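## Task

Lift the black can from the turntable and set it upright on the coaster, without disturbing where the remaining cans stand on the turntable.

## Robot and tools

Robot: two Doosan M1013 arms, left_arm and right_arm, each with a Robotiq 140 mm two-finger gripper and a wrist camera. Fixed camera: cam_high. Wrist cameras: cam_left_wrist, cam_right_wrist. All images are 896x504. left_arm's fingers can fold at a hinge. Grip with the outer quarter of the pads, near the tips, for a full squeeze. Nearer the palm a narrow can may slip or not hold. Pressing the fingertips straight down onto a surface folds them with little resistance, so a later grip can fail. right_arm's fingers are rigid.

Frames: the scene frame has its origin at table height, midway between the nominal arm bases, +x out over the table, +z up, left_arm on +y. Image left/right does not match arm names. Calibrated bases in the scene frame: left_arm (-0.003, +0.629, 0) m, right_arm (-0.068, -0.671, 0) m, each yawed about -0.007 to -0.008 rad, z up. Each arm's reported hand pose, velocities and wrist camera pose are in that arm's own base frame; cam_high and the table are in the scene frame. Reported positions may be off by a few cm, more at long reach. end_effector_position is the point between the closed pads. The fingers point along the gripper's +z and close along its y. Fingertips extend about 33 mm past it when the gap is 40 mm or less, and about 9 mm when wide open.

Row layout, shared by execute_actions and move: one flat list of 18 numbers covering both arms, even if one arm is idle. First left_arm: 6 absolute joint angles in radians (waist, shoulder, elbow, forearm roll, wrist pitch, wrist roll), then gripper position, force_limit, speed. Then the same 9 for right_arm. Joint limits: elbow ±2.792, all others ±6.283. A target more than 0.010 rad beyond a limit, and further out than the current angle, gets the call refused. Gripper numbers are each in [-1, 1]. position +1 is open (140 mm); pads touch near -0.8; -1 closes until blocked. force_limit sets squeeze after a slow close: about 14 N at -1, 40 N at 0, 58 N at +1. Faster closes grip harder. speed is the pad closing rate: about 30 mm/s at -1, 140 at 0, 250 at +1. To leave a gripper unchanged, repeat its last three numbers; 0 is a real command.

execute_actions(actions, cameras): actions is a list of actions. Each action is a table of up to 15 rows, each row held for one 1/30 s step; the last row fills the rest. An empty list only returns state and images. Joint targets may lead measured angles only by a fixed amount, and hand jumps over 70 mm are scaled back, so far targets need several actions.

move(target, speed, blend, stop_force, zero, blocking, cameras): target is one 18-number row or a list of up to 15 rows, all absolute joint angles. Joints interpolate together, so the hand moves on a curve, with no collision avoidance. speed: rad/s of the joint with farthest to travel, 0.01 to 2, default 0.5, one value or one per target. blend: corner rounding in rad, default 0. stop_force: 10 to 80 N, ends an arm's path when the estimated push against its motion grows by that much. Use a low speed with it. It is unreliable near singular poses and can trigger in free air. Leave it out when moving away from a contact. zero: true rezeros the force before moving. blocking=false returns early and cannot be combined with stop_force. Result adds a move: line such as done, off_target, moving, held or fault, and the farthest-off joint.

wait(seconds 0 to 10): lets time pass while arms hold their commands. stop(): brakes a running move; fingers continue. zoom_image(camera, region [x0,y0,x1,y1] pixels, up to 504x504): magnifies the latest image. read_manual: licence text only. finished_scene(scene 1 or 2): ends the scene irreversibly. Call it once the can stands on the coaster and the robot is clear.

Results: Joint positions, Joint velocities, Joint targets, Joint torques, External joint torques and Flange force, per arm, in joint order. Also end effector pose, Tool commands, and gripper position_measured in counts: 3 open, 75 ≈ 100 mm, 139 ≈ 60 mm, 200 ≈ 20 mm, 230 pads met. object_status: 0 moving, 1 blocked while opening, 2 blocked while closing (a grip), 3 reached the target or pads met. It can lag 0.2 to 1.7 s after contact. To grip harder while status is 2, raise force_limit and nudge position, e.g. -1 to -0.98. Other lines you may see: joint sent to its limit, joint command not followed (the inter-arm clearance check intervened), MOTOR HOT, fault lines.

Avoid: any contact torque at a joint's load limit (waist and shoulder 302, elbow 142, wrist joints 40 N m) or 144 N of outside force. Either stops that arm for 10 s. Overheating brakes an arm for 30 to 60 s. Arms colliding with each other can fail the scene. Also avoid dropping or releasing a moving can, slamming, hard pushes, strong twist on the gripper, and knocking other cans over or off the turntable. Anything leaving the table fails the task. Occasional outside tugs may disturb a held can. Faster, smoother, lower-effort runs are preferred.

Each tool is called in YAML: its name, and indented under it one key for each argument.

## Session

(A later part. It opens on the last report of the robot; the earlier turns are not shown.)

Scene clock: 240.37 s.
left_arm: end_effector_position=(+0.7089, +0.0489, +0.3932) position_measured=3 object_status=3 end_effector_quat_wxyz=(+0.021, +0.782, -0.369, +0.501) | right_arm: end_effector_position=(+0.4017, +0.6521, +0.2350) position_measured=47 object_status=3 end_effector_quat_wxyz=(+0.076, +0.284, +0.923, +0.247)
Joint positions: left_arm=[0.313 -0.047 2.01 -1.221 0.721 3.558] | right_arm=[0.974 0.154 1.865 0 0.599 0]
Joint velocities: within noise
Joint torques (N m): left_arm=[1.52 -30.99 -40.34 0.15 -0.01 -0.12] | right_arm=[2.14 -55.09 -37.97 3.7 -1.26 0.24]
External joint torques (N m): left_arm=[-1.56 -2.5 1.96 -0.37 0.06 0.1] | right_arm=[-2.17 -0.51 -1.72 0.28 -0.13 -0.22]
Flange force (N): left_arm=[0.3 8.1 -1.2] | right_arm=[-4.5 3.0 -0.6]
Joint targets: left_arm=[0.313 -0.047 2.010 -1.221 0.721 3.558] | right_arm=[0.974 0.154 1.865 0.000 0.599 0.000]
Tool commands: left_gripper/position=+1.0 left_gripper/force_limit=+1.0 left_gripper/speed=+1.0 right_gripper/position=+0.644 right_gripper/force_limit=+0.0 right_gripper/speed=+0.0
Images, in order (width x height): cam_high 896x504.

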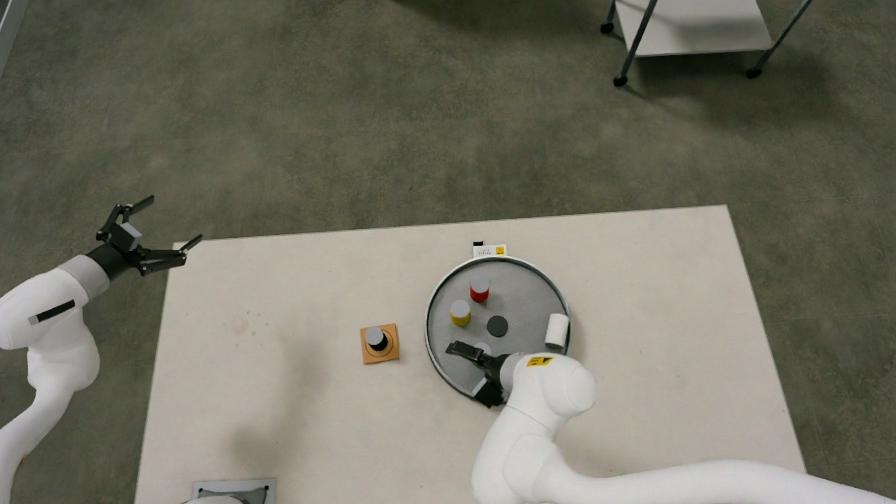

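move:
  target: [0.313, -0.047, 2.01, -1.221, 0.721, 3.558, 1, 1, 1, 0.97628, 0.26954, 1.96985, 0, 0.37860, 0, 0.644, 0, 0]
  speed: 0.25
  cameras: ["cam_right_wrist"]

wait:
  seconds: 2.6
  cameras: ["cam_right_wrist"]

wait:
  seconds: 0.6
  cameras: ["cam_right_wrist"]

wait:
  seconds: 0.6
  cameras: ["cam_right_wrist", "cam_high"]

Scene clock: 243.27 s.
left_arm: end_effector_position=(+0.7089, +0.0489, +0.3932) position_measured=3 object_status=3 end_effector_quat_wxyz=(+0.021, +0.782, -0.369, +0.501) | right_arm: end_effector_position=(+0.4027, +0.6572, +0.1157) position_measured=47 object_status=3 end_effector_quat_wxyz=(+0.076, +0.283, +0.924, +0.247)
Joint positions: left_arm=[0.313 -0.047 2.01 -1.221 0.721 3.558] | right_arm=[0.976 0.269 1.97 0 0.379 0]
Joint velocities: within noise
Joint torques (N m): left_arm=[1.36 -30.78 -40.29 0.17 0.01 -0.1] | right_arm=[1.97 -61.57 -33.42 3.21 -1.32 0.25]
External joint torques (N m): left_arm=[-1.42 -2.83 1.88 -0.39 0.04 0.08] | right_arm=[-1.97 -1.14 -1.36 0.26 -0.07 -0.23]
Flange force (N): left_arm=[0.5 8.2 -1.8] | right_arm=[-4.6 1.9 -1.4]
Joint targets: left_arm=[0.313 -0.047 2.010 -1.221 0.721 3.558] | right_arm=[0.976 0.270 1.970 0.000 0.379 0.000]
move: done
Images, in order (width x height): cam_right_wrist 896x504.

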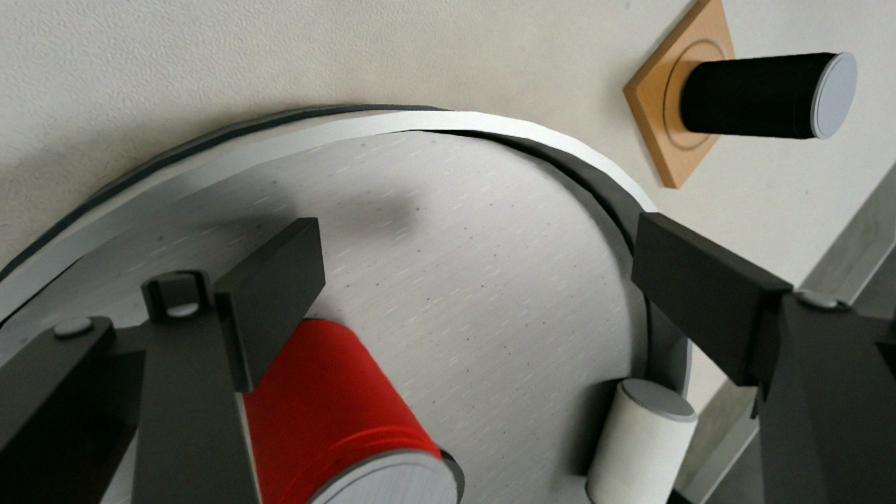

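Scene clock: 245.87 s.
left_arm: end_effector_position=(+0.7089, +0.0489, +0.3932) position_measured=3 object_status=3 end_effector_quat_wxyz=(+0.021, +0.782, -0.369, +0.501) | right_arm: end_effector_position=(+0.4027, +0.6572, +0.1156) position_measured=47 object_status=3 end_effector_quat_wxyz=(+0.076, +0.283, +0.924, +0.247)
Joint positions: left_arm=[0.313 -0.047 2.01 -1.221 0.721 3.558] | right_arm=[0.976 0.27 1.97 0 0.379 0]
Joint velocities: within noise
Joint torques (N m): left_arm=[1.47 -30.83 -40.3 0.17 -0.01 -0.08] | right_arm=[1.92 -61.95 -33.31 3.21 -1.34 0.28]
External joint torques (N m): left_arm=[-1.32 -2.81 1.86 -0.36 0.04 0.07] | right_arm=[-2.15 -0.53 -1.43 0.26 -0.05 -0.25]
Flange force (N): left_arm=[0.4 8.0 -1.9] | right_arm=[-4.9 2.5 -0.4]
Joint targets: left_arm=[0.313 -0.047 2.010 -1.221 0.721 3.558] | right_arm=[0.976 0.270 1.970 0.000 0.379 0.000]
Tool commands: left_gripper/position=+1.0 left_gripper/force_limit=+1.0 left_gripper/speed=+1.0 right_gripper/position=+0.644 right_gripper/force_limit=+0.0 right_gripper/speed=+0.0
wait: 2.60 s; at rest by 0.17 s
Images, in order (width x height): cam_right_wrist 896x504.

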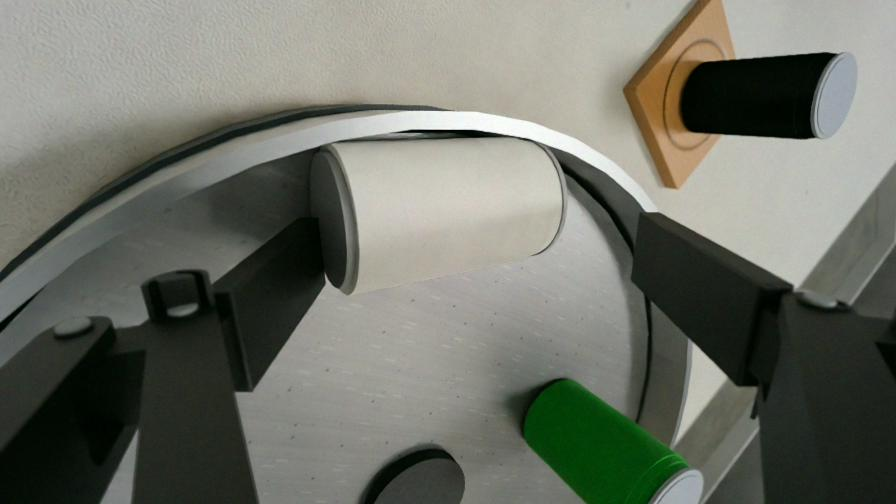

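Scene clock: 246.47 s.
left_arm: end_effector_position=(+0.7089, +0.0489, +0.3932) position_measured=3 object_status=3 end_effector_quat_wxyz=(+0.021, +0.782, -0.369, +0.501) | right_arm: end_effector_position=(+0.4027, +0.6572, +0.1156) position_measured=47 object_status=3 end_effector_quat_wxyz=(+0.076, +0.283, +0.924, +0.247)
Joint positions: left_arm=[0.313 -0.047 2.01 -1.221 0.721 3.558] | right_arm=[0.976 0.27 1.97 0 0.379 0]
Joint velocities: within noise
Joint torques (N m): left_arm=[1.3 -31.06 -40.47 0.14 0 -0.12] | right_arm=[1.92 -62.12 -33.39 3.2 -1.37 0.25]
External joint torques (N m): left_arm=[-1.23 -2.65 2 -0.34 0.04 0.1] | right_arm=[-1.98 -0.25 -1.3 0.26 -0.02 -0.22]
Flange force (N): left_arm=[0.0 7.9 -1.8] | right_arm=[-4.5 2.5 0.0]
Joint targets: left_arm=[0.313 -0.047 2.010 -1.221 0.721 3.558] | right_arm=[0.976 0.270 1.970 0.000 0.379 0.000]
Tool commands: left_gripper/position=+1.0 left_gripper/force_limit=+1.0 left_gripper/speed=+1.0 right_gripper/position=+0.644 right_gripper/force_limit=+0.0 right_gripper/speed=+0.0
wait: 0.60 s; at rest by 0.17 s
Images, in order (width x height): cam_right_wrist 896x504.

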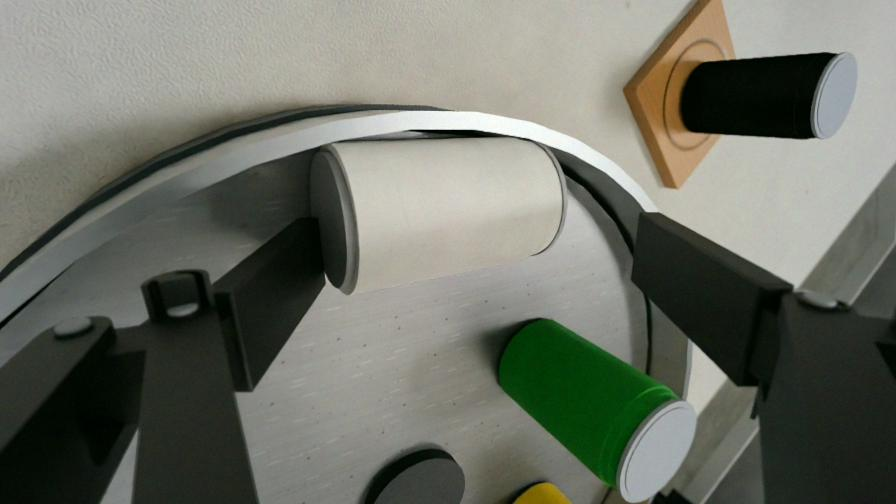

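Scene clock: 247.07 s.
left_arm: end_effector_position=(+0.7089, +0.0489, +0.3932) position_measured=3 object_status=3 end_effector_quat_wxyz=(+0.021, +0.782, -0.369, +0.501) | right_arm: end_effector_position=(+0.4027, +0.6572, +0.1156) position_measured=47 object_status=3 end_effector_quat_wxyz=(+0.076, +0.283, +0.924, +0.247)
Joint positions: left_arm=[0.313 -0.047 2.01 -1.221 0.721 3.558] | right_arm=[0.976 0.27 1.97 0 0.379 0]
Joint velocities: within noise
Joint torques (N m): left_arm=[1.48 -30.98 -40.24 0.19 0 -0.1] | right_arm=[1.79 -61.79 -33.35 3.18 -1.38 0.3]
External joint torques (N m): left_arm=[-1.43 -2.77 1.72 -0.4 0.04 0.08] | right_arm=[-1.82 -1.13 -1.46 0.29 -0.01 -0.28]
Flange force (N): left_arm=[0.6 7.8 -1.6] | right_arm=[-4.6 2.2 -1.4]
Joint targets: left_arm=[0.313 -0.047 2.010 -1.221 0.721 3.558] | right_arm=[0.976 0.270 1.970 0.000 0.379 0.000]
Tool commands: left_gripper/position=+1.0 left_gripper/force_limit=+1.0 left_gripper/speed=+1.0 right_gripper/position=+0.644 right_gripper/force_limit=+0.0 right_gripper/speed=+0.0
wait: 0.60 s; at rest by 0.17 s
Images, in order (width x height): cam_high 896x504, cam_right_wrist 896x504.

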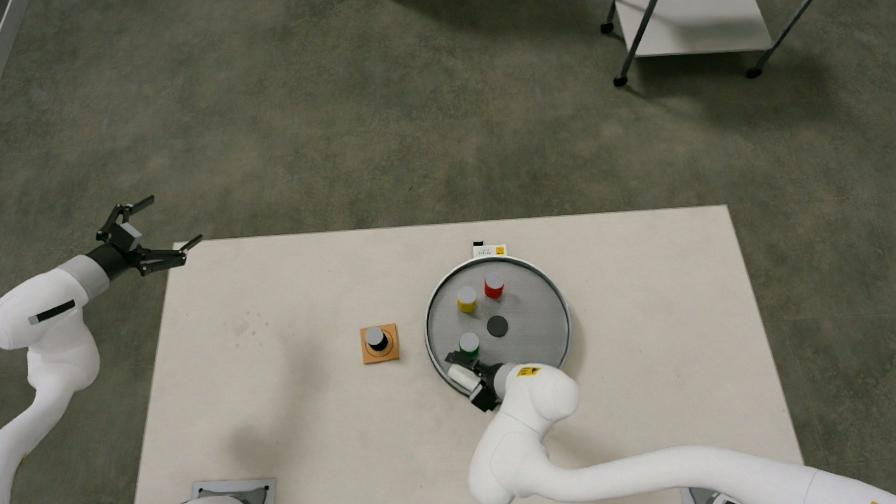

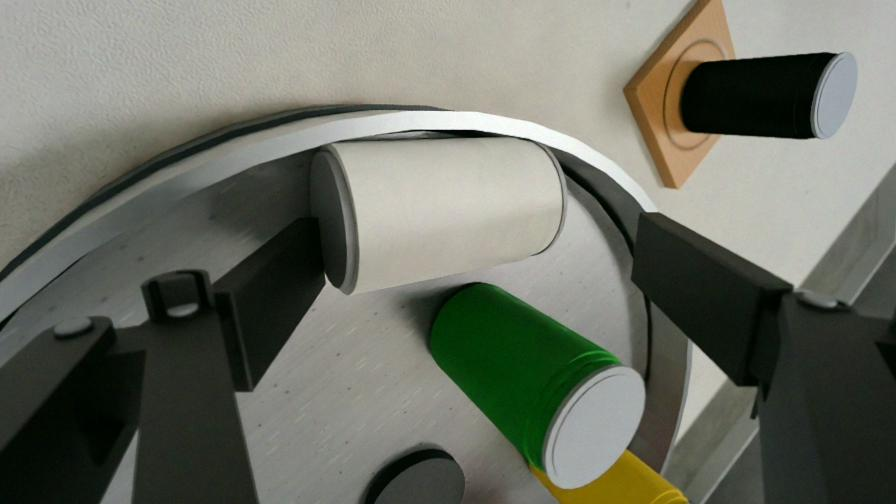

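move:
  target:
    - [0.313, -0.047, 2.01, -1.221, 0.721, 3.558, 1, 1, 1, 0.97628, 0.37180, 1.78833, 0, 0.71966, 0, 0.644, 0, 0]
    - [0.313, -0.047, 2.01, -1.221, 0.721, 3.558, 1, 1, 1, 0.97628, 0.49506, 1.59740, 0, 1.04913, 0, 0.644, 0, 0]
  speed: 0.35
  blend: [0.05, 0]
  cameras: ["cam_right_wrist", "cam_high"]

Scene clock: 249.77 s.
left_arm: end_effector_position=(+0.7089, +0.0489, +0.3932) position_measured=3 object_status=3 end_effector_quat_wxyz=(+0.021, +0.782, -0.369, +0.501) | right_arm: end_effector_position=(+0.4079, +0.6648, +0.0870) position_measured=47 object_status=3 end_effector_quat_wxyz=(+0.000, +0.293, +0.956, +0.000)
Joint positions: left_arm=[0.313 -0.047 2.01 -1.221 0.721 3.558] | right_arm=[0.976 0.495 1.597 0 1.049 0]
Joint velocities: within noise
Joint torques (N m): left_arm=[1.38 -30.99 -40.37 0.17 0 -0.1] | right_arm=[1.97 -85.55 -35.35 3.56 -0.03 0.24]
External joint torques (N m): left_arm=[-1.48 -2.59 1.93 -0.39 0.06 0.08] | right_arm=[-1.58 -1.46 -1.56 0.28 0.03 -0.24]
Flange force (N): left_arm=[0.3 8.0 -1.4] | right_arm=[-2.3 1.5 -2.4]
Joint targets: left_arm=[0.313 -0.047 2.010 -1.221 0.721 3.558] | right_arm=[0.976 0.495 1.597 0.000 1.049 0.000]
move: done
Images, in order (width x height): cam_high 896x504, cam_right_wrist 896x504.

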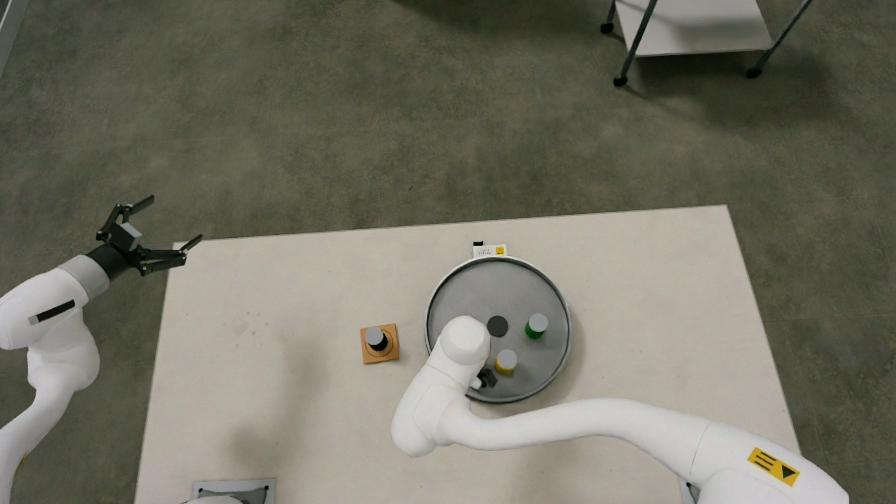

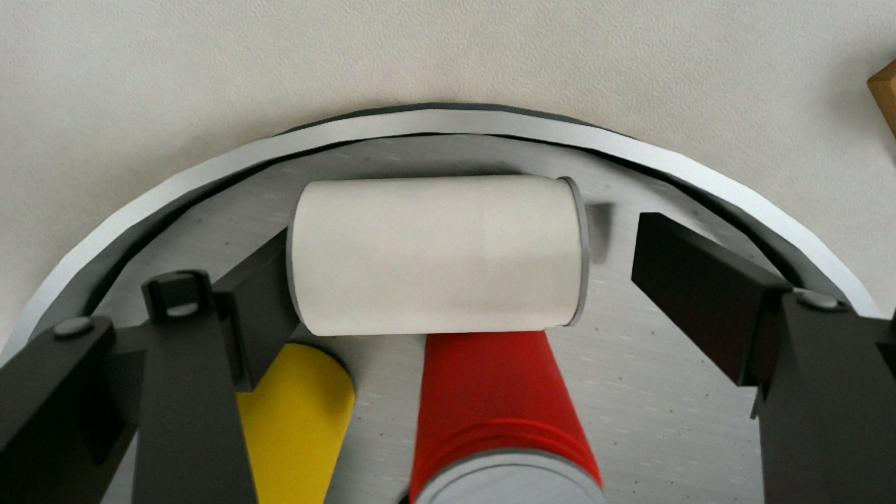

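move:
  target: [0.313, -0.047, 2.01, -1.221, 0.721, 3.558, 1, 1, 1, 0.97628, 0.49506, 1.59740, 0, 1.04913, 0, -1, 0, -1]
  cameras: ["cam_right_wrist"]

Scene clock: 251.60 s.
left_arm: end_effector_position=(+0.7089, +0.0489, +0.3932) position_measured=3 object_status=3 end_effector_quat_wxyz=(+0.021, +0.782, -0.369, +0.501) | right_arm: end_effector_position=(+0.4079, +0.6648, +0.0870) position_measured=97 object_status=0 end_effector_quat_wxyz=(+0.000, +0.293, +0.956, +0.000)
Joint positions: left_arm=[0.313 -0.047 2.01 -1.221 0.721 3.558] | right_arm=[0.976 0.495 1.597 0 1.049 0]
Joint velocities: within noise
Joint torques (N m): left_arm=[1.4 -30.99 -40.38 0.18 0 -0.1] | right_arm=[1.82 -78.34 -32.23 3.49 -0.52 0.23]
External joint torques (N m): left_arm=[-1.38 -2.74 1.94 -0.38 0.05 0.08] | right_arm=[-1.49 -8.32 -4.58 0.34 0.51 -0.23]
Flange force (N): left_arm=[0.3 8.1 -1.7] | right_arm=[-2.2 -0.9 -11.0]
Joint targets: left_arm=[0.313 -0.047 2.010 -1.221 0.721 3.558] | right_arm=[0.976 0.495 1.597 0.000 1.049 0.000]
move: done
Images, in order (width x height): cam_right_wrist 896x504.

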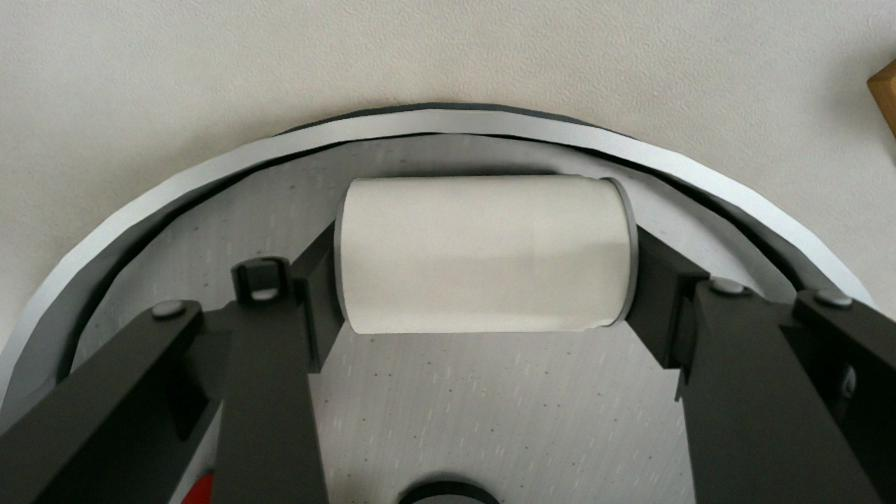

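wait:
  seconds: 0.4
  cameras: []

Scene clock: 252.13 s.
left_arm: end_effector_position=(+0.7089, +0.0489, +0.3932) position_measured=3 object_status=3 end_effector_quat_wxyz=(+0.021, +0.782, -0.369, +0.501) | right_arm: end_effector_position=(+0.4079, +0.6648, +0.0870) position_measured=97 object_status=2 end_effector_quat_wxyz=(+0.000, +0.293, +0.956, +0.000)
Joint positions: left_arm=[0.313 -0.047 2.01 -1.221 0.721 3.558] | right_arm=[0.976 0.495 1.597 0 1.049 0]
Joint velocities: within noise
Joint torques (N m): left_arm=[1.34 -31.07 -40.35 0.16 0.01 -0.13] | right_arm=[1.61 -78.33 -32.04 3.45 -0.55 0.24]
External joint torques (N m): left_arm=[-1.32 -2.56 1.91 -0.37 0.04 0.11] | right_arm=[-1.92 -8.77 -4.98 0.38 0.54 -0.23]
Flange force (N): left_arm=[0.1 7.8 -1.5] | right_arm=[-2.8 -0.6 -11.7]
Joint targets: left_arm=[0.313 -0.047 2.010 -1.221 0.721 3.558] | right_arm=[0.976 0.495 1.597 0.000 1.049 0.000]
Tool commands: left_gripper/position=+1.0 left_gripper/force_limit=+1.0 left_gripper/speed=+1.0 right_gripper/position=-1.0 right_gripper/force_limit=+0.0 right_gripper/speed=-1.0
wait: 0.40 s; at rest by 0.03 s
No camera images: "cameras" was empty.

move:
  target: [0.313, -0.047, 2.01, -1.221, 0.721, 3.558, 1, 1, 1, 0.97628, 0.39503, 1.43307, 0, 1.31349, 0, -1, 0, -1]
  speed: 0.25
  cameras: ["cam_right_wrist", "cam_high"]

Scene clock: 253.80 s.
left_arm: end_effector_position=(+0.7089, +0.0489, +0.3932) position_measured=3 object_status=3 end_effector_quat_wxyz=(+0.021, +0.782, -0.369, +0.501) | right_arm: end_effector_position=(+0.4079, +0.6648, +0.2499) position_measured=97 object_status=2 end_effector_quat_wxyz=(+0.000, +0.293, +0.956, +0.000)
Joint positions: left_arm=[0.313 -0.047 2.01 -1.221 0.721 3.558] | right_arm=[0.976 0.395 1.433 0 1.313 0]
Joint velocities: within noise
Joint torques (N m): left_arm=[1.31 -30.99 -40.3 0.17 -0.02 -0.11] | right_arm=[1.97 -81.71 -40.2 4 0.09 0.22]
External joint torques (N m): left_arm=[-1.23 -2.66 1.8 -0.37 0.05 0.1] | right_arm=[-1.86 -0.18 -1.04 0.29 -0.09 -0.22]
Flange force (N): left_arm=[0.2 7.6 -1.8] | right_arm=[-2.6 2.0 -1.2]
Joint targets: left_arm=[0.313 -0.047 2.010 -1.221 0.721 3.558] | right_arm=[0.976 0.395 1.433 0.000 1.313 0.000]
move: done
Images, in order (width x height): cam_high 896x504, cam_right_wrist 896x504.

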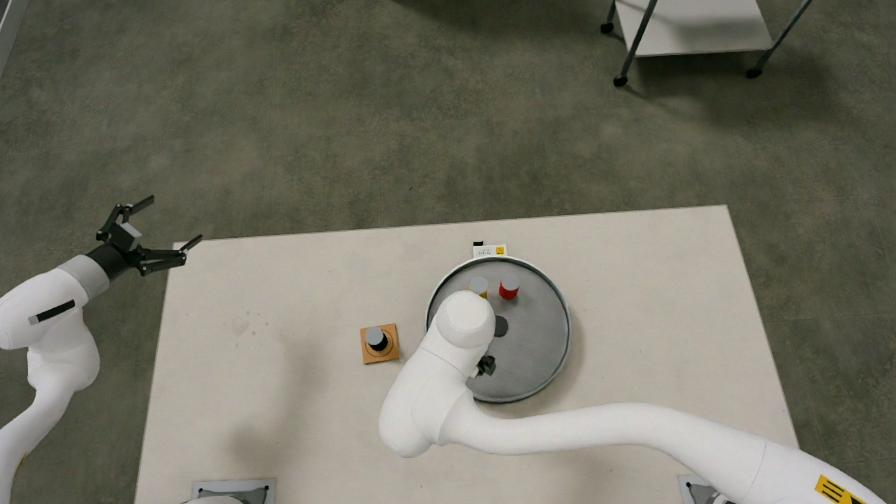

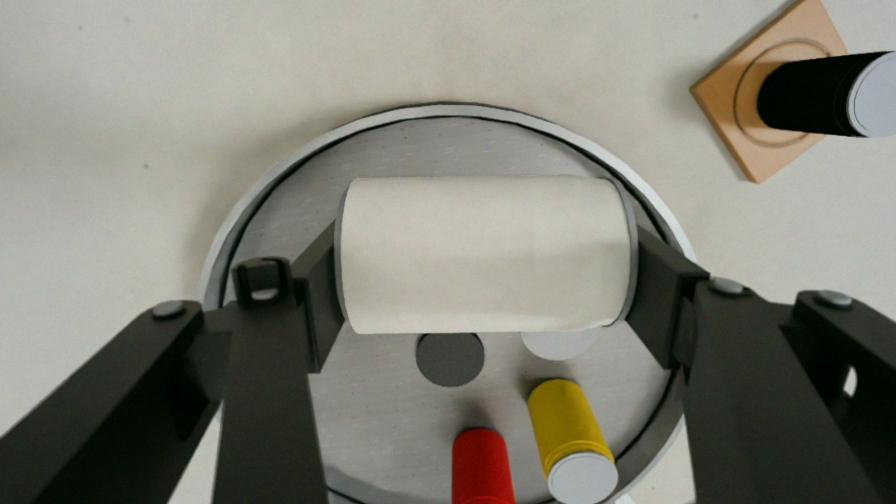

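move:
  target:
    - [0.313, -0.047, 2.01, -1.221, 0.721, 3.558, 1, 1, 1, 0.40, -0.09055, 2.10007, 0, 1.13207, 0, -1, 0, -1]
    - [0.313, -0.047, 2.01, -1.221, 0.721, 3.558, 1, 1, 1, 0.40, 0.08437, 2.26553, 0, 0.79169, 0, -1, 0, -1]
  speed: [0.5, 0.35]
  blend: [0.08, 0]
  cameras: ["cam_right_wrist", "cam_high"]

Scene clock: 257.73 s.
left_arm: end_effector_position=(+0.7089, +0.0489, +0.3932) position_measured=3 object_status=3 end_effector_quat_wxyz=(+0.021, +0.782, -0.369, +0.501) | right_arm: end_effector_position=(+0.4011, +0.2070, +0.0450) position_measured=97 object_status=2 end_effector_quat_wxyz=(+0.000, +0.553, +0.833, +0.000)
Joint positions: left_arm=[0.313 -0.047 2.01 -1.221 0.721 3.558] | right_arm=[0.4 0.084 2.266 0 0.792 0]
Joint velocities: within noise
Joint torques (N m): left_arm=[1.42 -30.95 -40.35 0.18 0 -0.12] | right_arm=[2.1 -39.36 -29.46 2.93 0.1 0.22]
External joint torques (N m): left_arm=[-1.36 -2.73 1.83 -0.39 0.03 0.11] | right_arm=[-1.92 0.18 -0.81 0.21 -0.11 -0.22]
Flange force (N): left_arm=[0.3 7.9 -1.7] | right_arm=[-4.6 1.6 -0.2]
Joint targets: left_arm=[0.313 -0.047 2.010 -1.221 0.721 3.558] | right_arm=[0.400 0.084 2.266 0.000 0.792 0.000]
move: done
Images, in order (width x height): cam_high 896x504, cam_right_wrist 896x504.

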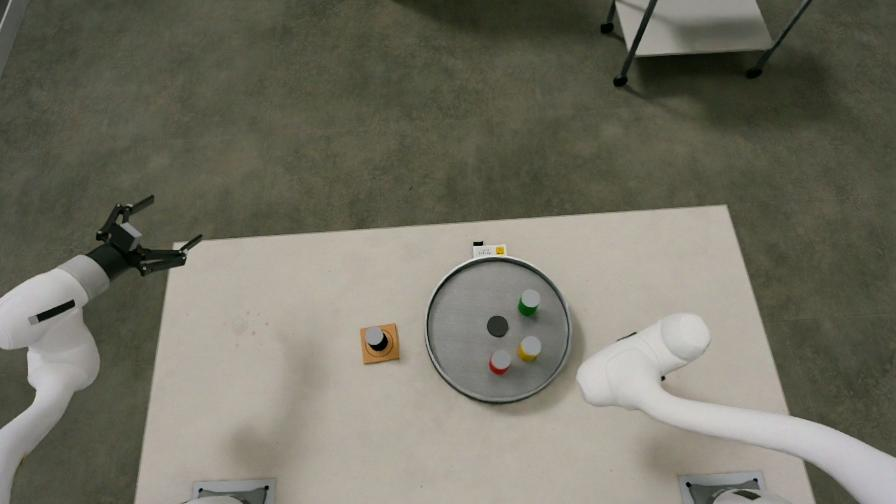

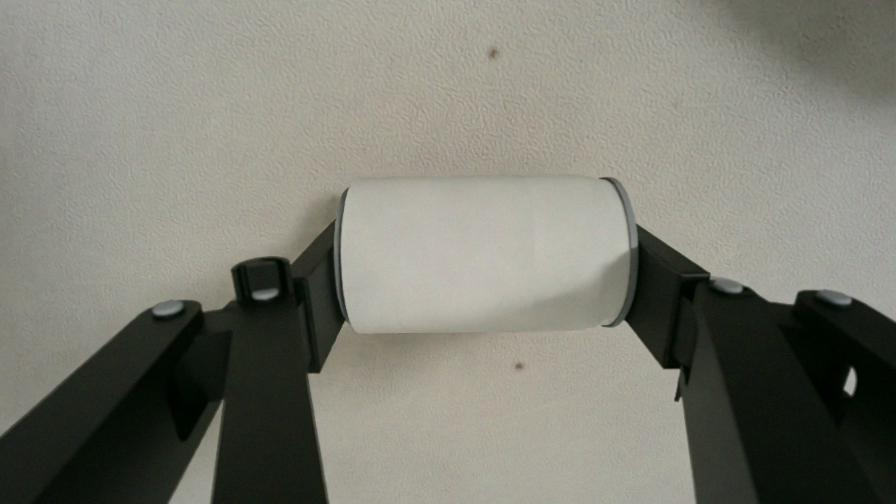

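move:
  target: [0.313, -0.047, 2.01, -1.221, 0.721, 3.558, 1, 1, 1, 0.40, 0.10547, 2.27710, 0, 0.75902, 0, -1, 0, -1]
  speed: 0.03
  stop_force: 10
  cameras: ["cam_right_wrist"]

Scene clock: 259.40 s.
left_arm: end_effector_position=(+0.7089, +0.0489, +0.3932) position_measured=3 object_status=3 end_effector_quat_wxyz=(+0.021, +0.782, -0.369, +0.501) | right_arm: end_effector_position=(+0.4011, +0.2070, +0.0329) position_measured=97 object_status=2 end_effector_quat_wxyz=(+0.000, +0.553, +0.833, +0.000)
Joint positions: left_arm=[0.313 -0.047 2.01 -1.221 0.721 3.558] | right_arm=[0.4 0.103 2.275 0 0.763 0]
Joint velocities: within noise
Joint torques (N m): left_arm=[1.45 -30.86 -40.33 0.18 0.03 -0.11] | right_arm=[2.33 -24.75 -20.35 3.07 -2.78 0.27]
External joint torques (N m): left_arm=[-1.47 -2.74 1.95 -0.39 0.02 0.09] | right_arm=[-2.25 -15.4 -9.05 -0.02 2.77 -0.27]
Flange force (N): left_arm=[0.4 8.3 -1.6] | right_arm=[-6.1 -6.4 -37.3]
Joint targets: left_arm=[0.313 -0.047 2.010 -1.221 0.721 3.558] | right_arm=[0.400 0.103 2.275 0.000 0.763 0.000]
move: contact (right_arm)
Images, in order (width x height): cam_right_wrist 896x504.

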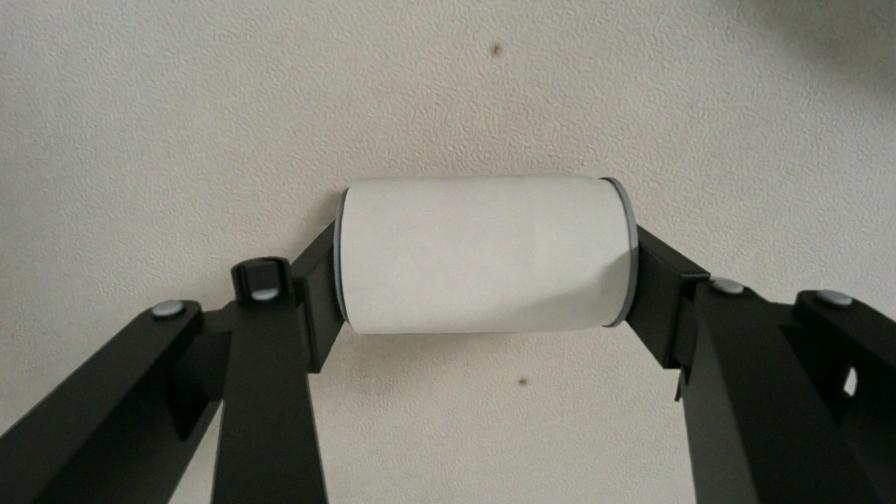

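move:
  target:
    - [0.313, -0.047, 2.01, -1.221, 0.721, 3.558, 1, 1, 1, 0.40, 0.10089, 2.27466, 0, 0.76604, 0, -1, 0, -1]
    - [0.313, -0.047, 2.01, -1.221, 0.721, 3.558, 1, 1, 1, 0.40, 0.10089, 2.27466, 0, 0.76604, 0, 0.644, 0, -0.5]
  speed: 0.1
  cameras: ["cam_right_wrist"]

Scene clock: 261.63 s.
left_arm: end_effector_position=(+0.7089, +0.0489, +0.3932) position_measured=3 object_status=3 end_effector_quat_wxyz=(+0.021, +0.782, -0.369, +0.501) | right_arm: end_effector_position=(+0.4010, +0.2070, +0.0340) position_measured=47 object_status=0 end_effector_quat_wxyz=(+0.000, +0.553, +0.833, +0.000)
Joint positions: left_arm=[0.313 -0.047 2.01 -1.221 0.721 3.558] | right_arm=[0.4 0.101 2.275 0 0.766 0]
Joint velocities: within noise
Joint torques (N m): left_arm=[1.31 -30.93 -40.29 0.17 0.02 -0.1] | right_arm=[2.06 -39.82 -28.1 2.8 0.09 0.24]
External joint torques (N m): left_arm=[-1.35 -2.64 1.85 -0.39 0.03 0.09] | right_arm=[-2.08 -0.3 -1.42 0.26 -0.1 -0.24]
Flange force (N): left_arm=[0.3 7.8 -1.6] | right_arm=[-5.0 2.0 -1.4]
Joint targets: left_arm=[0.313 -0.047 2.010 -1.221 0.721 3.558] | right_arm=[0.400 0.101 2.275 0.000 0.766 0.000]
move: done
Images, in order (width x height): cam_right_wrist 896x504.

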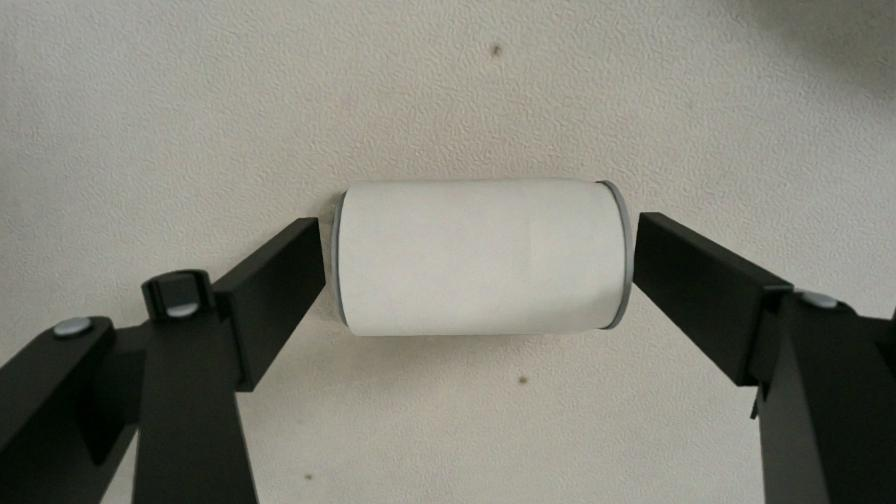

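move:
  target:
    - [0.313, -0.047, 2.01, -1.221, 0.721, 3.558, 1, 1, 1, 0.40, -0.02468, 2.18288, 0, 0.98339, 0, 0.644, 0, -0.5]
    - [0.313, -0.047, 2.01, -1.221, 0.721, 3.558, 1, 1, 1, 0.40, 0.26220, 1.88218, 0, 1.52081, 1.5708, 0.12, 0, -0.5]
  speed: [0.4, 1.0]
  blend: [0.02, 0]
  cameras: ["cam_right_wrist", "cam_high"]

Scene clock: 269.70 s.
left_arm: end_effector_position=(+0.7089, +0.0489, +0.3932) position_measured=3 object_status=3 end_effector_quat_wxyz=(+0.021, +0.782, -0.369, +0.501) | right_arm: end_effector_position=(+0.4139, +0.2125, +0.1600) position_measured=114 object_status=0 end_effector_quat_wxyz=(+0.051, +0.947, +0.192, -0.254)
Joint positions: left_arm=[0.313 -0.047 2.01 -1.221 0.721 3.558] | right_arm=[0.4 0.262 1.882 0 1.521 1.571]
Joint velocities: within noise
Joint torques (N m): left_arm=[1.52 -30.78 -40.24 0.15 0.01 -0.12] | right_arm=[1.77 -60.64 -32.69 3.42 1.41 0.2]
External joint torques (N m): left_arm=[-1.49 -2.88 1.79 -0.36 0.03 0.11] | right_arm=[-2.05 -1.1 -1.74 0.25 -0.05 -0.2]
Flange force (N): left_arm=[0.6 8.1 -1.7] | right_arm=[0.3 3.2 -3.0]
Joint targets: left_arm=[0.313 -0.047 2.010 -1.221 0.721 3.558] | right_arm=[0.400 0.262 1.882 0.000 1.521 1.571]
move: done
Images, in order (width x height): cam_high 896x504, cam_right_wrist 896x504.

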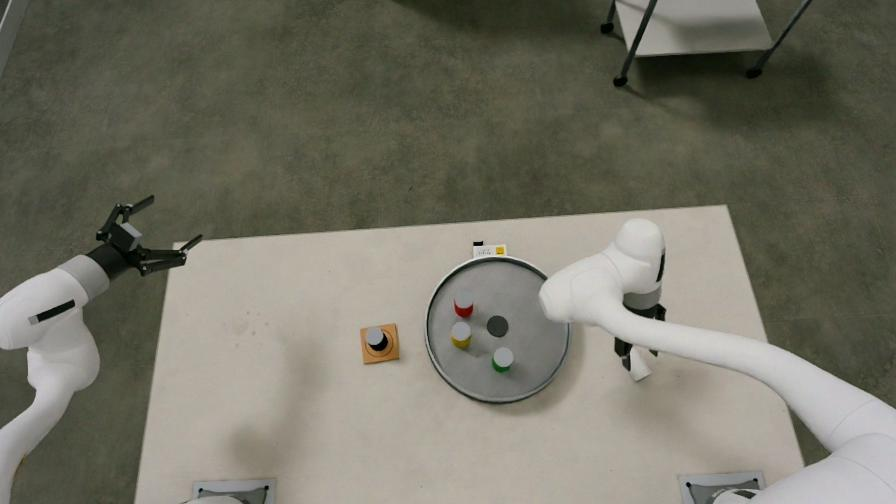

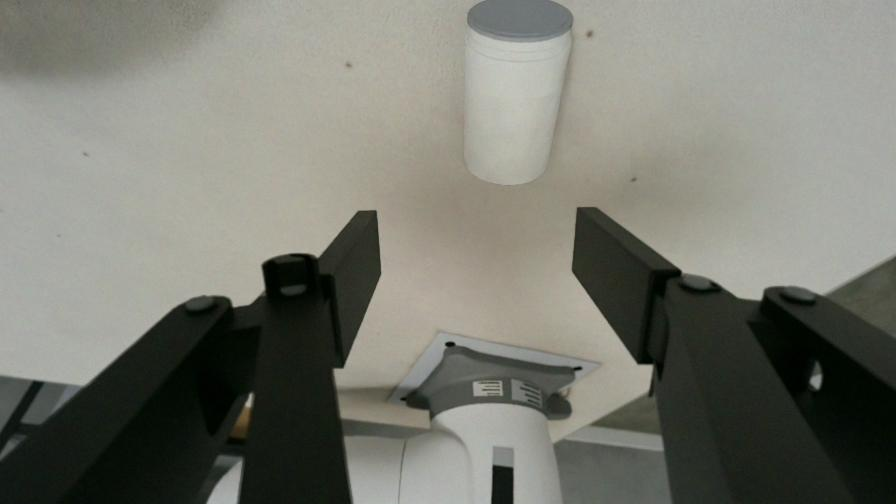

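wait:
  seconds: 0.1
  cameras: ["cam_right_wrist"]

Scene clock: 270.40 s.
left_arm: end_effector_position=(+0.7089, +0.0489, +0.3932) position_measured=3 object_status=3 end_effector_quat_wxyz=(+0.021, +0.782, -0.369, +0.501) | right_arm: end_effector_position=(+0.4139, +0.2125, +0.1600) position_measured=114 object_status=3 end_effector_quat_wxyz=(+0.051, +0.947, +0.192, -0.254)
Joint positions: left_arm=[0.313 -0.047 2.01 -1.221 0.721 3.558] | right_arm=[0.4 0.262 1.882 0 1.521 1.571]
Joint velocities: within noise
Joint torques (N m): left_arm=[1.46 -31.06 -40.25 0.17 0.02 -0.11] | right_arm=[1.86 -60.66 -32.73 3.4 1.39 0.24]
External joint torques (N m): left_arm=[-1.55 -2.53 1.77 -0.39 0.03 0.09] | right_arm=[-2.04 -0.89 -1.63 0.26 -0.03 -0.24]
Flange force (N): left_arm=[0.5 7.8 -1.2] | right_arm=[0.5 3.3 -2.8]
Joint targets: left_arm=[0.313 -0.047 2.010 -1.221 0.721 3.558] | right_arm=[0.400 0.262 1.882 0.000 1.521 1.571]
Tool commands: left_gripper/position=+1.0 left_gripper/force_limit=+1.0 left_gripper/speed=+1.0 right_gripper/position=+0.12 right_gripper/force_limit=+0.0 right_gripper/speed=-0.5
wait: 0.10 s; at rest from the start
Images, in order (width x height): cam_right_wrist 896x504.

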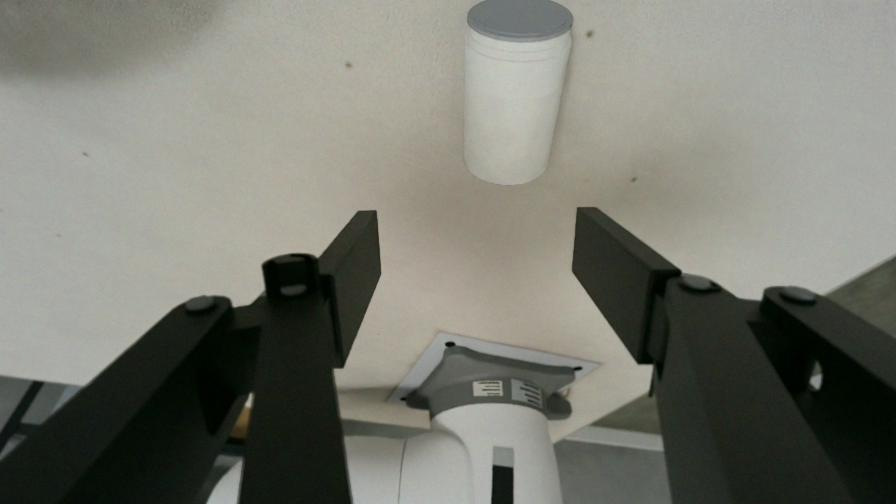

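move:
  target:
    - [0.313, -0.047, 2.01, -1.221, 0.721, 3.558, 1, 1, 1, 0.34695, 0.25126, 1.89685, 0, 1.51709, 1.5708, 0.12, 0, -0.5]
    - [0.313, -0.047, 2.01, -1.221, 0.721, 3.558, 1, 1, 1, 0.34695, 0.38099, 1.98342, 0, 1.30079, 1.5708, 0.12, 0, -0.5]
  speed: [0.3, 0.2]
  blend: [0.02, 0]
  cameras: ["cam_right_wrist", "cam_high"]

Scene clock: 274.10 s.
left_arm: end_effector_position=(+0.7089, +0.0489, +0.3932) position_measured=3 object_status=3 end_effector_quat_wxyz=(+0.021, +0.782, -0.369, +0.501) | right_arm: end_effector_position=(+0.4174, +0.1876, +0.0416) position_measured=114 object_status=3 end_effector_quat_wxyz=(+0.045, +0.951, +0.167, -0.255)
Joint positions: left_arm=[0.313 -0.047 2.01 -1.221 0.721 3.558] | right_arm=[0.347 0.381 1.983 0 1.301 1.571]
Joint velocities: within noise
Joint torques (N m): left_arm=[1.4 -30.92 -40.31 0.2 0.01 -0.11] | right_arm=[1.82 -65.94 -26.65 2.84 1.33 0.22]
External joint torques (N m): left_arm=[-1.36 -2.77 1.87 -0.41 0.04 0.09] | right_arm=[-1.73 -1.7 -1.85 0.22 0.02 -0.22]
Flange force (N): left_arm=[0.3 8.0 -1.7] | right_arm=[-0.3 2.8 -3.5]
Joint targets: left_arm=[0.313 -0.047 2.010 -1.221 0.721 3.558] | right_arm=[0.347 0.381 1.983 0.000 1.301 1.571]
move: done
Images, in order (width x height): cam_high 896x504, cam_right_wrist 896x504.

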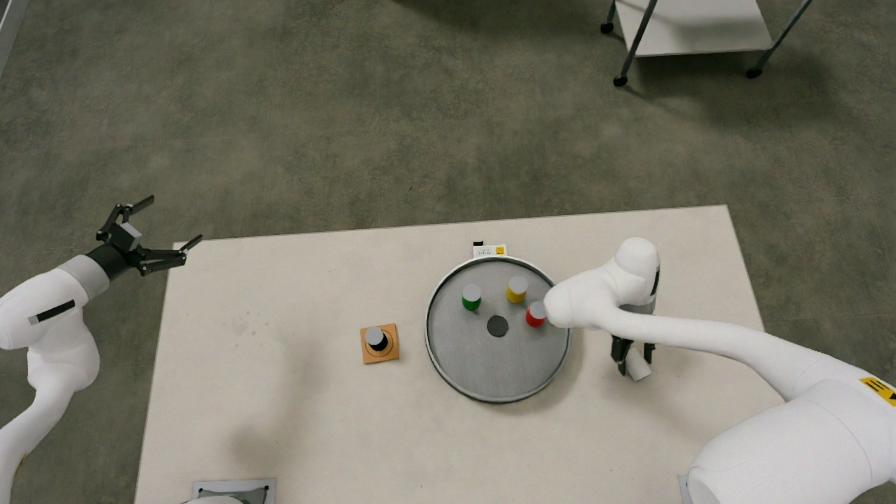

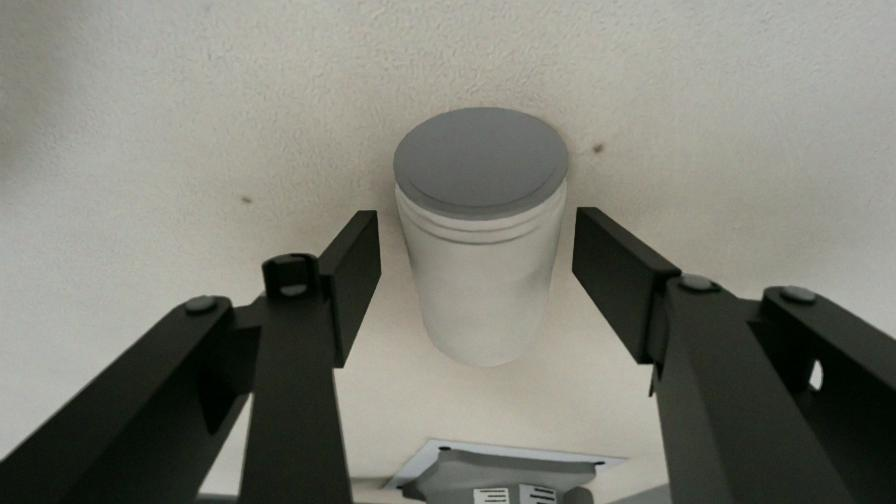

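move:
  target: [0.313, -0.047, 2.01, -1.221, 0.721, 3.558, 1, 1, 1, 0.34695, 0.38099, 1.98342, 0, 1.30079, 1.5708, -1, 0, -1]
  cameras: ["cam_right_wrist"]

wait:
  seconds: 0.4
  cameras: ["cam_right_wrist"]

Scene clock: 275.63 s.
left_arm: end_effector_position=(+0.7089, +0.0489, +0.3932) position_measured=3 object_status=3 end_effector_quat_wxyz=(+0.021, +0.782, -0.369, +0.501) | right_arm: end_effector_position=(+0.4174, +0.1876, +0.0416) position_measured=154 object_status=0 end_effector_quat_wxyz=(+0.045, +0.951, +0.167, -0.255)
Joint positions: left_arm=[0.313 -0.047 2.01 -1.221 0.721 3.558] | right_arm=[0.347 0.381 1.983 0 1.301 1.571]
Joint velocities: within noise
Joint torques (N m): left_arm=[1.55 -30.92 -40.23 0.18 0 -0.09] | right_arm=[1.49 -61.25 -22.67 2.52 0.47 0.25]
External joint torques (N m): left_arm=[-1.54 -2.78 1.8 -0.4 0.04 0.07] | right_arm=[-1.57 -6.41 -5.88 0.54 0.89 -0.25]
Flange force (N): left_arm=[0.7 8.1 -1.5] | right_arm=[-2.8 2.1 -13.3]
Joint targets: left_arm=[0.313 -0.047 2.010 -1.221 0.721 3.558] | right_arm=[0.347 0.381 1.983 0.000 1.301 1.571]
move: done
Images, in order (width x height): cam_right_wrist 896x504.

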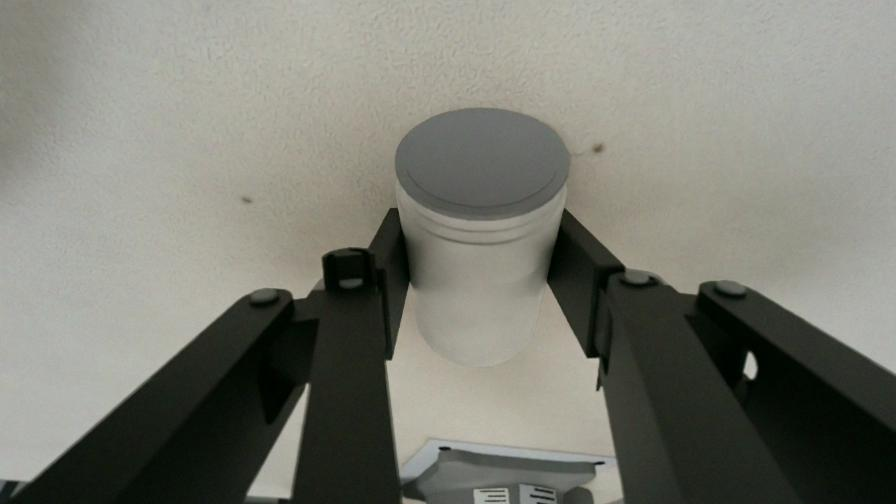

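Scene clock: 276.03 s.
left_arm: end_effector_position=(+0.7089, +0.0489, +0.3932) position_measured=3 object_status=3 end_effector_quat_wxyz=(+0.021, +0.782, -0.369, +0.501) | right_arm: end_effector_position=(+0.4174, +0.1876, +0.0416) position_measured=154 object_status=2 end_effector_quat_wxyz=(+0.045, +0.951, +0.167, -0.255)
Joint positions: left_arm=[0.313 -0.047 2.01 -1.221 0.721 3.558] | right_arm=[0.347 0.381 1.983 0 1.301 1.571]
Joint velocities: within noise
Joint torques (N m): left_arm=[1.56 -30.89 -40.34 0.16 0.01 -0.1] | right_arm=[1.65 -61.2 -22.68 2.53 0.44 0.24]
External joint torques (N m): left_arm=[-1.7 -2.7 1.88 -0.38 0.04 0.09] | right_arm=[-1.78 -6.39 -5.83 0.53 0.91 -0.24]
Flange force (N): left_arm=[0.7 8.3 -1.2] | right_arm=[-2.8 2.5 -13.3]
Joint targets: left_arm=[0.313 -0.047 2.010 -1.221 0.721 3.558] | right_arm=[0.347 0.381 1.983 0.000 1.301 1.571]
Tool commands: left_gripper/position=+1.0 left_gripper/force_limit=+1.0 left_gripper/speed=+1.0 right_gripper/position=-1.0 right_gripper/force_limit=+0.0 right_gripper/speed=-1.0
wait: 0.40 s; at rest by 0.17 s
Images, in order (width x height): cam_right_wrist 896x504.

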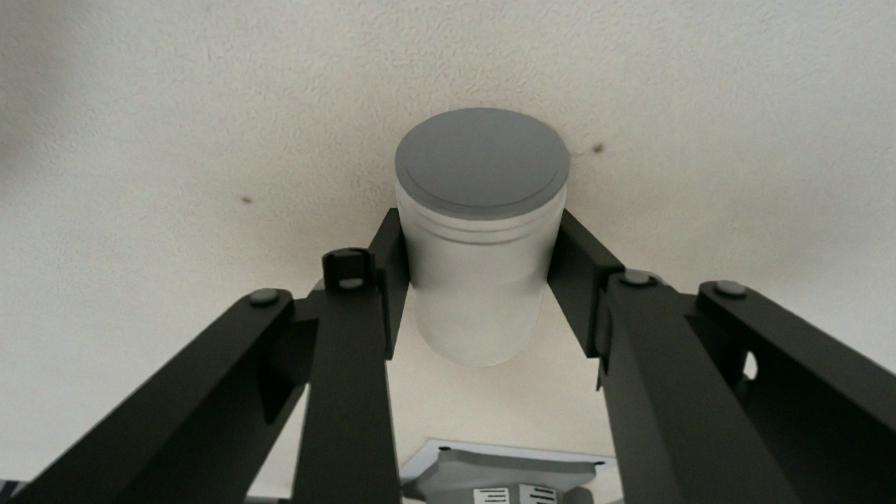

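move:
  target:
    - [0.313, -0.047, 2.01, -1.221, 0.721, 3.558, 1, 1, 1, 0.34695, 0.14978, 1.74435, 0, 1.77106, 1.5708, -1, 0, -1]
    - [0.313, -0.047, 2.01, -1.221, 0.721, 3.558, 1, 1, 1, 0.34695, -0.11668, 2.36873, 0, -0.15766, 1.5708, -1, 0, -1]
    - [0.313, -0.047, 2.01, -1.221, 0.721, 3.558, 1, 1, 1, 0.34695, 0.26112, 2.51078, 0, -0.67750, 1.5708, -1, 0, -1]
  speed: [0.4, 0.8, 0.35]
  blend: [0.03, 0.05, 0]
  cameras: ["cam_right_wrist", "cam_high"]

Scene clock: 287.47 s.
left_arm: end_effector_position=(+0.7089, +0.0489, +0.3932) position_measured=3 object_status=3 end_effector_quat_wxyz=(+0.021, +0.782, -0.369, +0.501) | right_arm: end_effector_position=(+0.5996, +0.2535, +0.0640) position_measured=154 object_status=2 end_effector_quat_wxyz=(-0.086, +0.853, +0.149, +0.493)
Joint positions: left_arm=[0.313 -0.047 2.01 -1.221 0.721 3.558] | right_arm=[0.347 0.261 2.511 0 -0.677 1.571]
Joint velocities: within noise
Joint torques (N m): left_arm=[1.28 -30.92 -40.28 0.15 0 -0.13] | right_arm=[1.9 -45.54 -17.68 1.43 -2.83 0.25]
External joint torques (N m): left_arm=[-1.22 -2.77 1.78 -0.35 0.04 0.12] | right_arm=[-1.85 0.78 -0.13 0.14 0.37 -0.25]
Flange force (N): left_arm=[0.2 7.7 -1.9] | right_arm=[-0.1 4.1 1.5]
Joint targets: left_arm=[0.313 -0.047 2.010 -1.221 0.721 3.558] | right_arm=[0.347 0.261 2.511 0.000 -0.678 1.571]
move: done
Images, in order (width x height): cam_high 896x504, cam_right_wrist 896x504.

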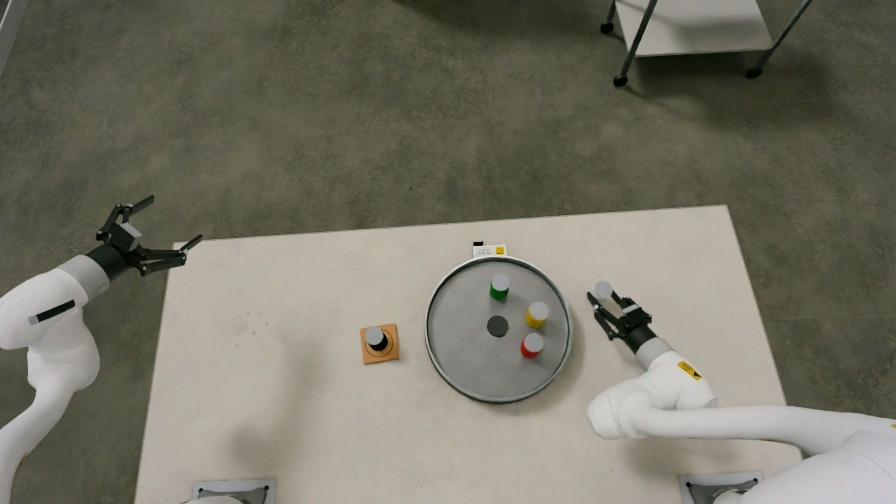

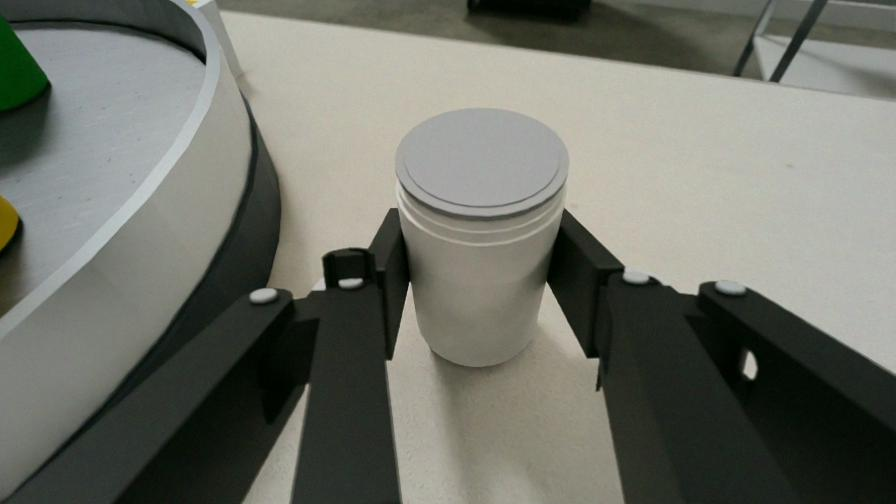

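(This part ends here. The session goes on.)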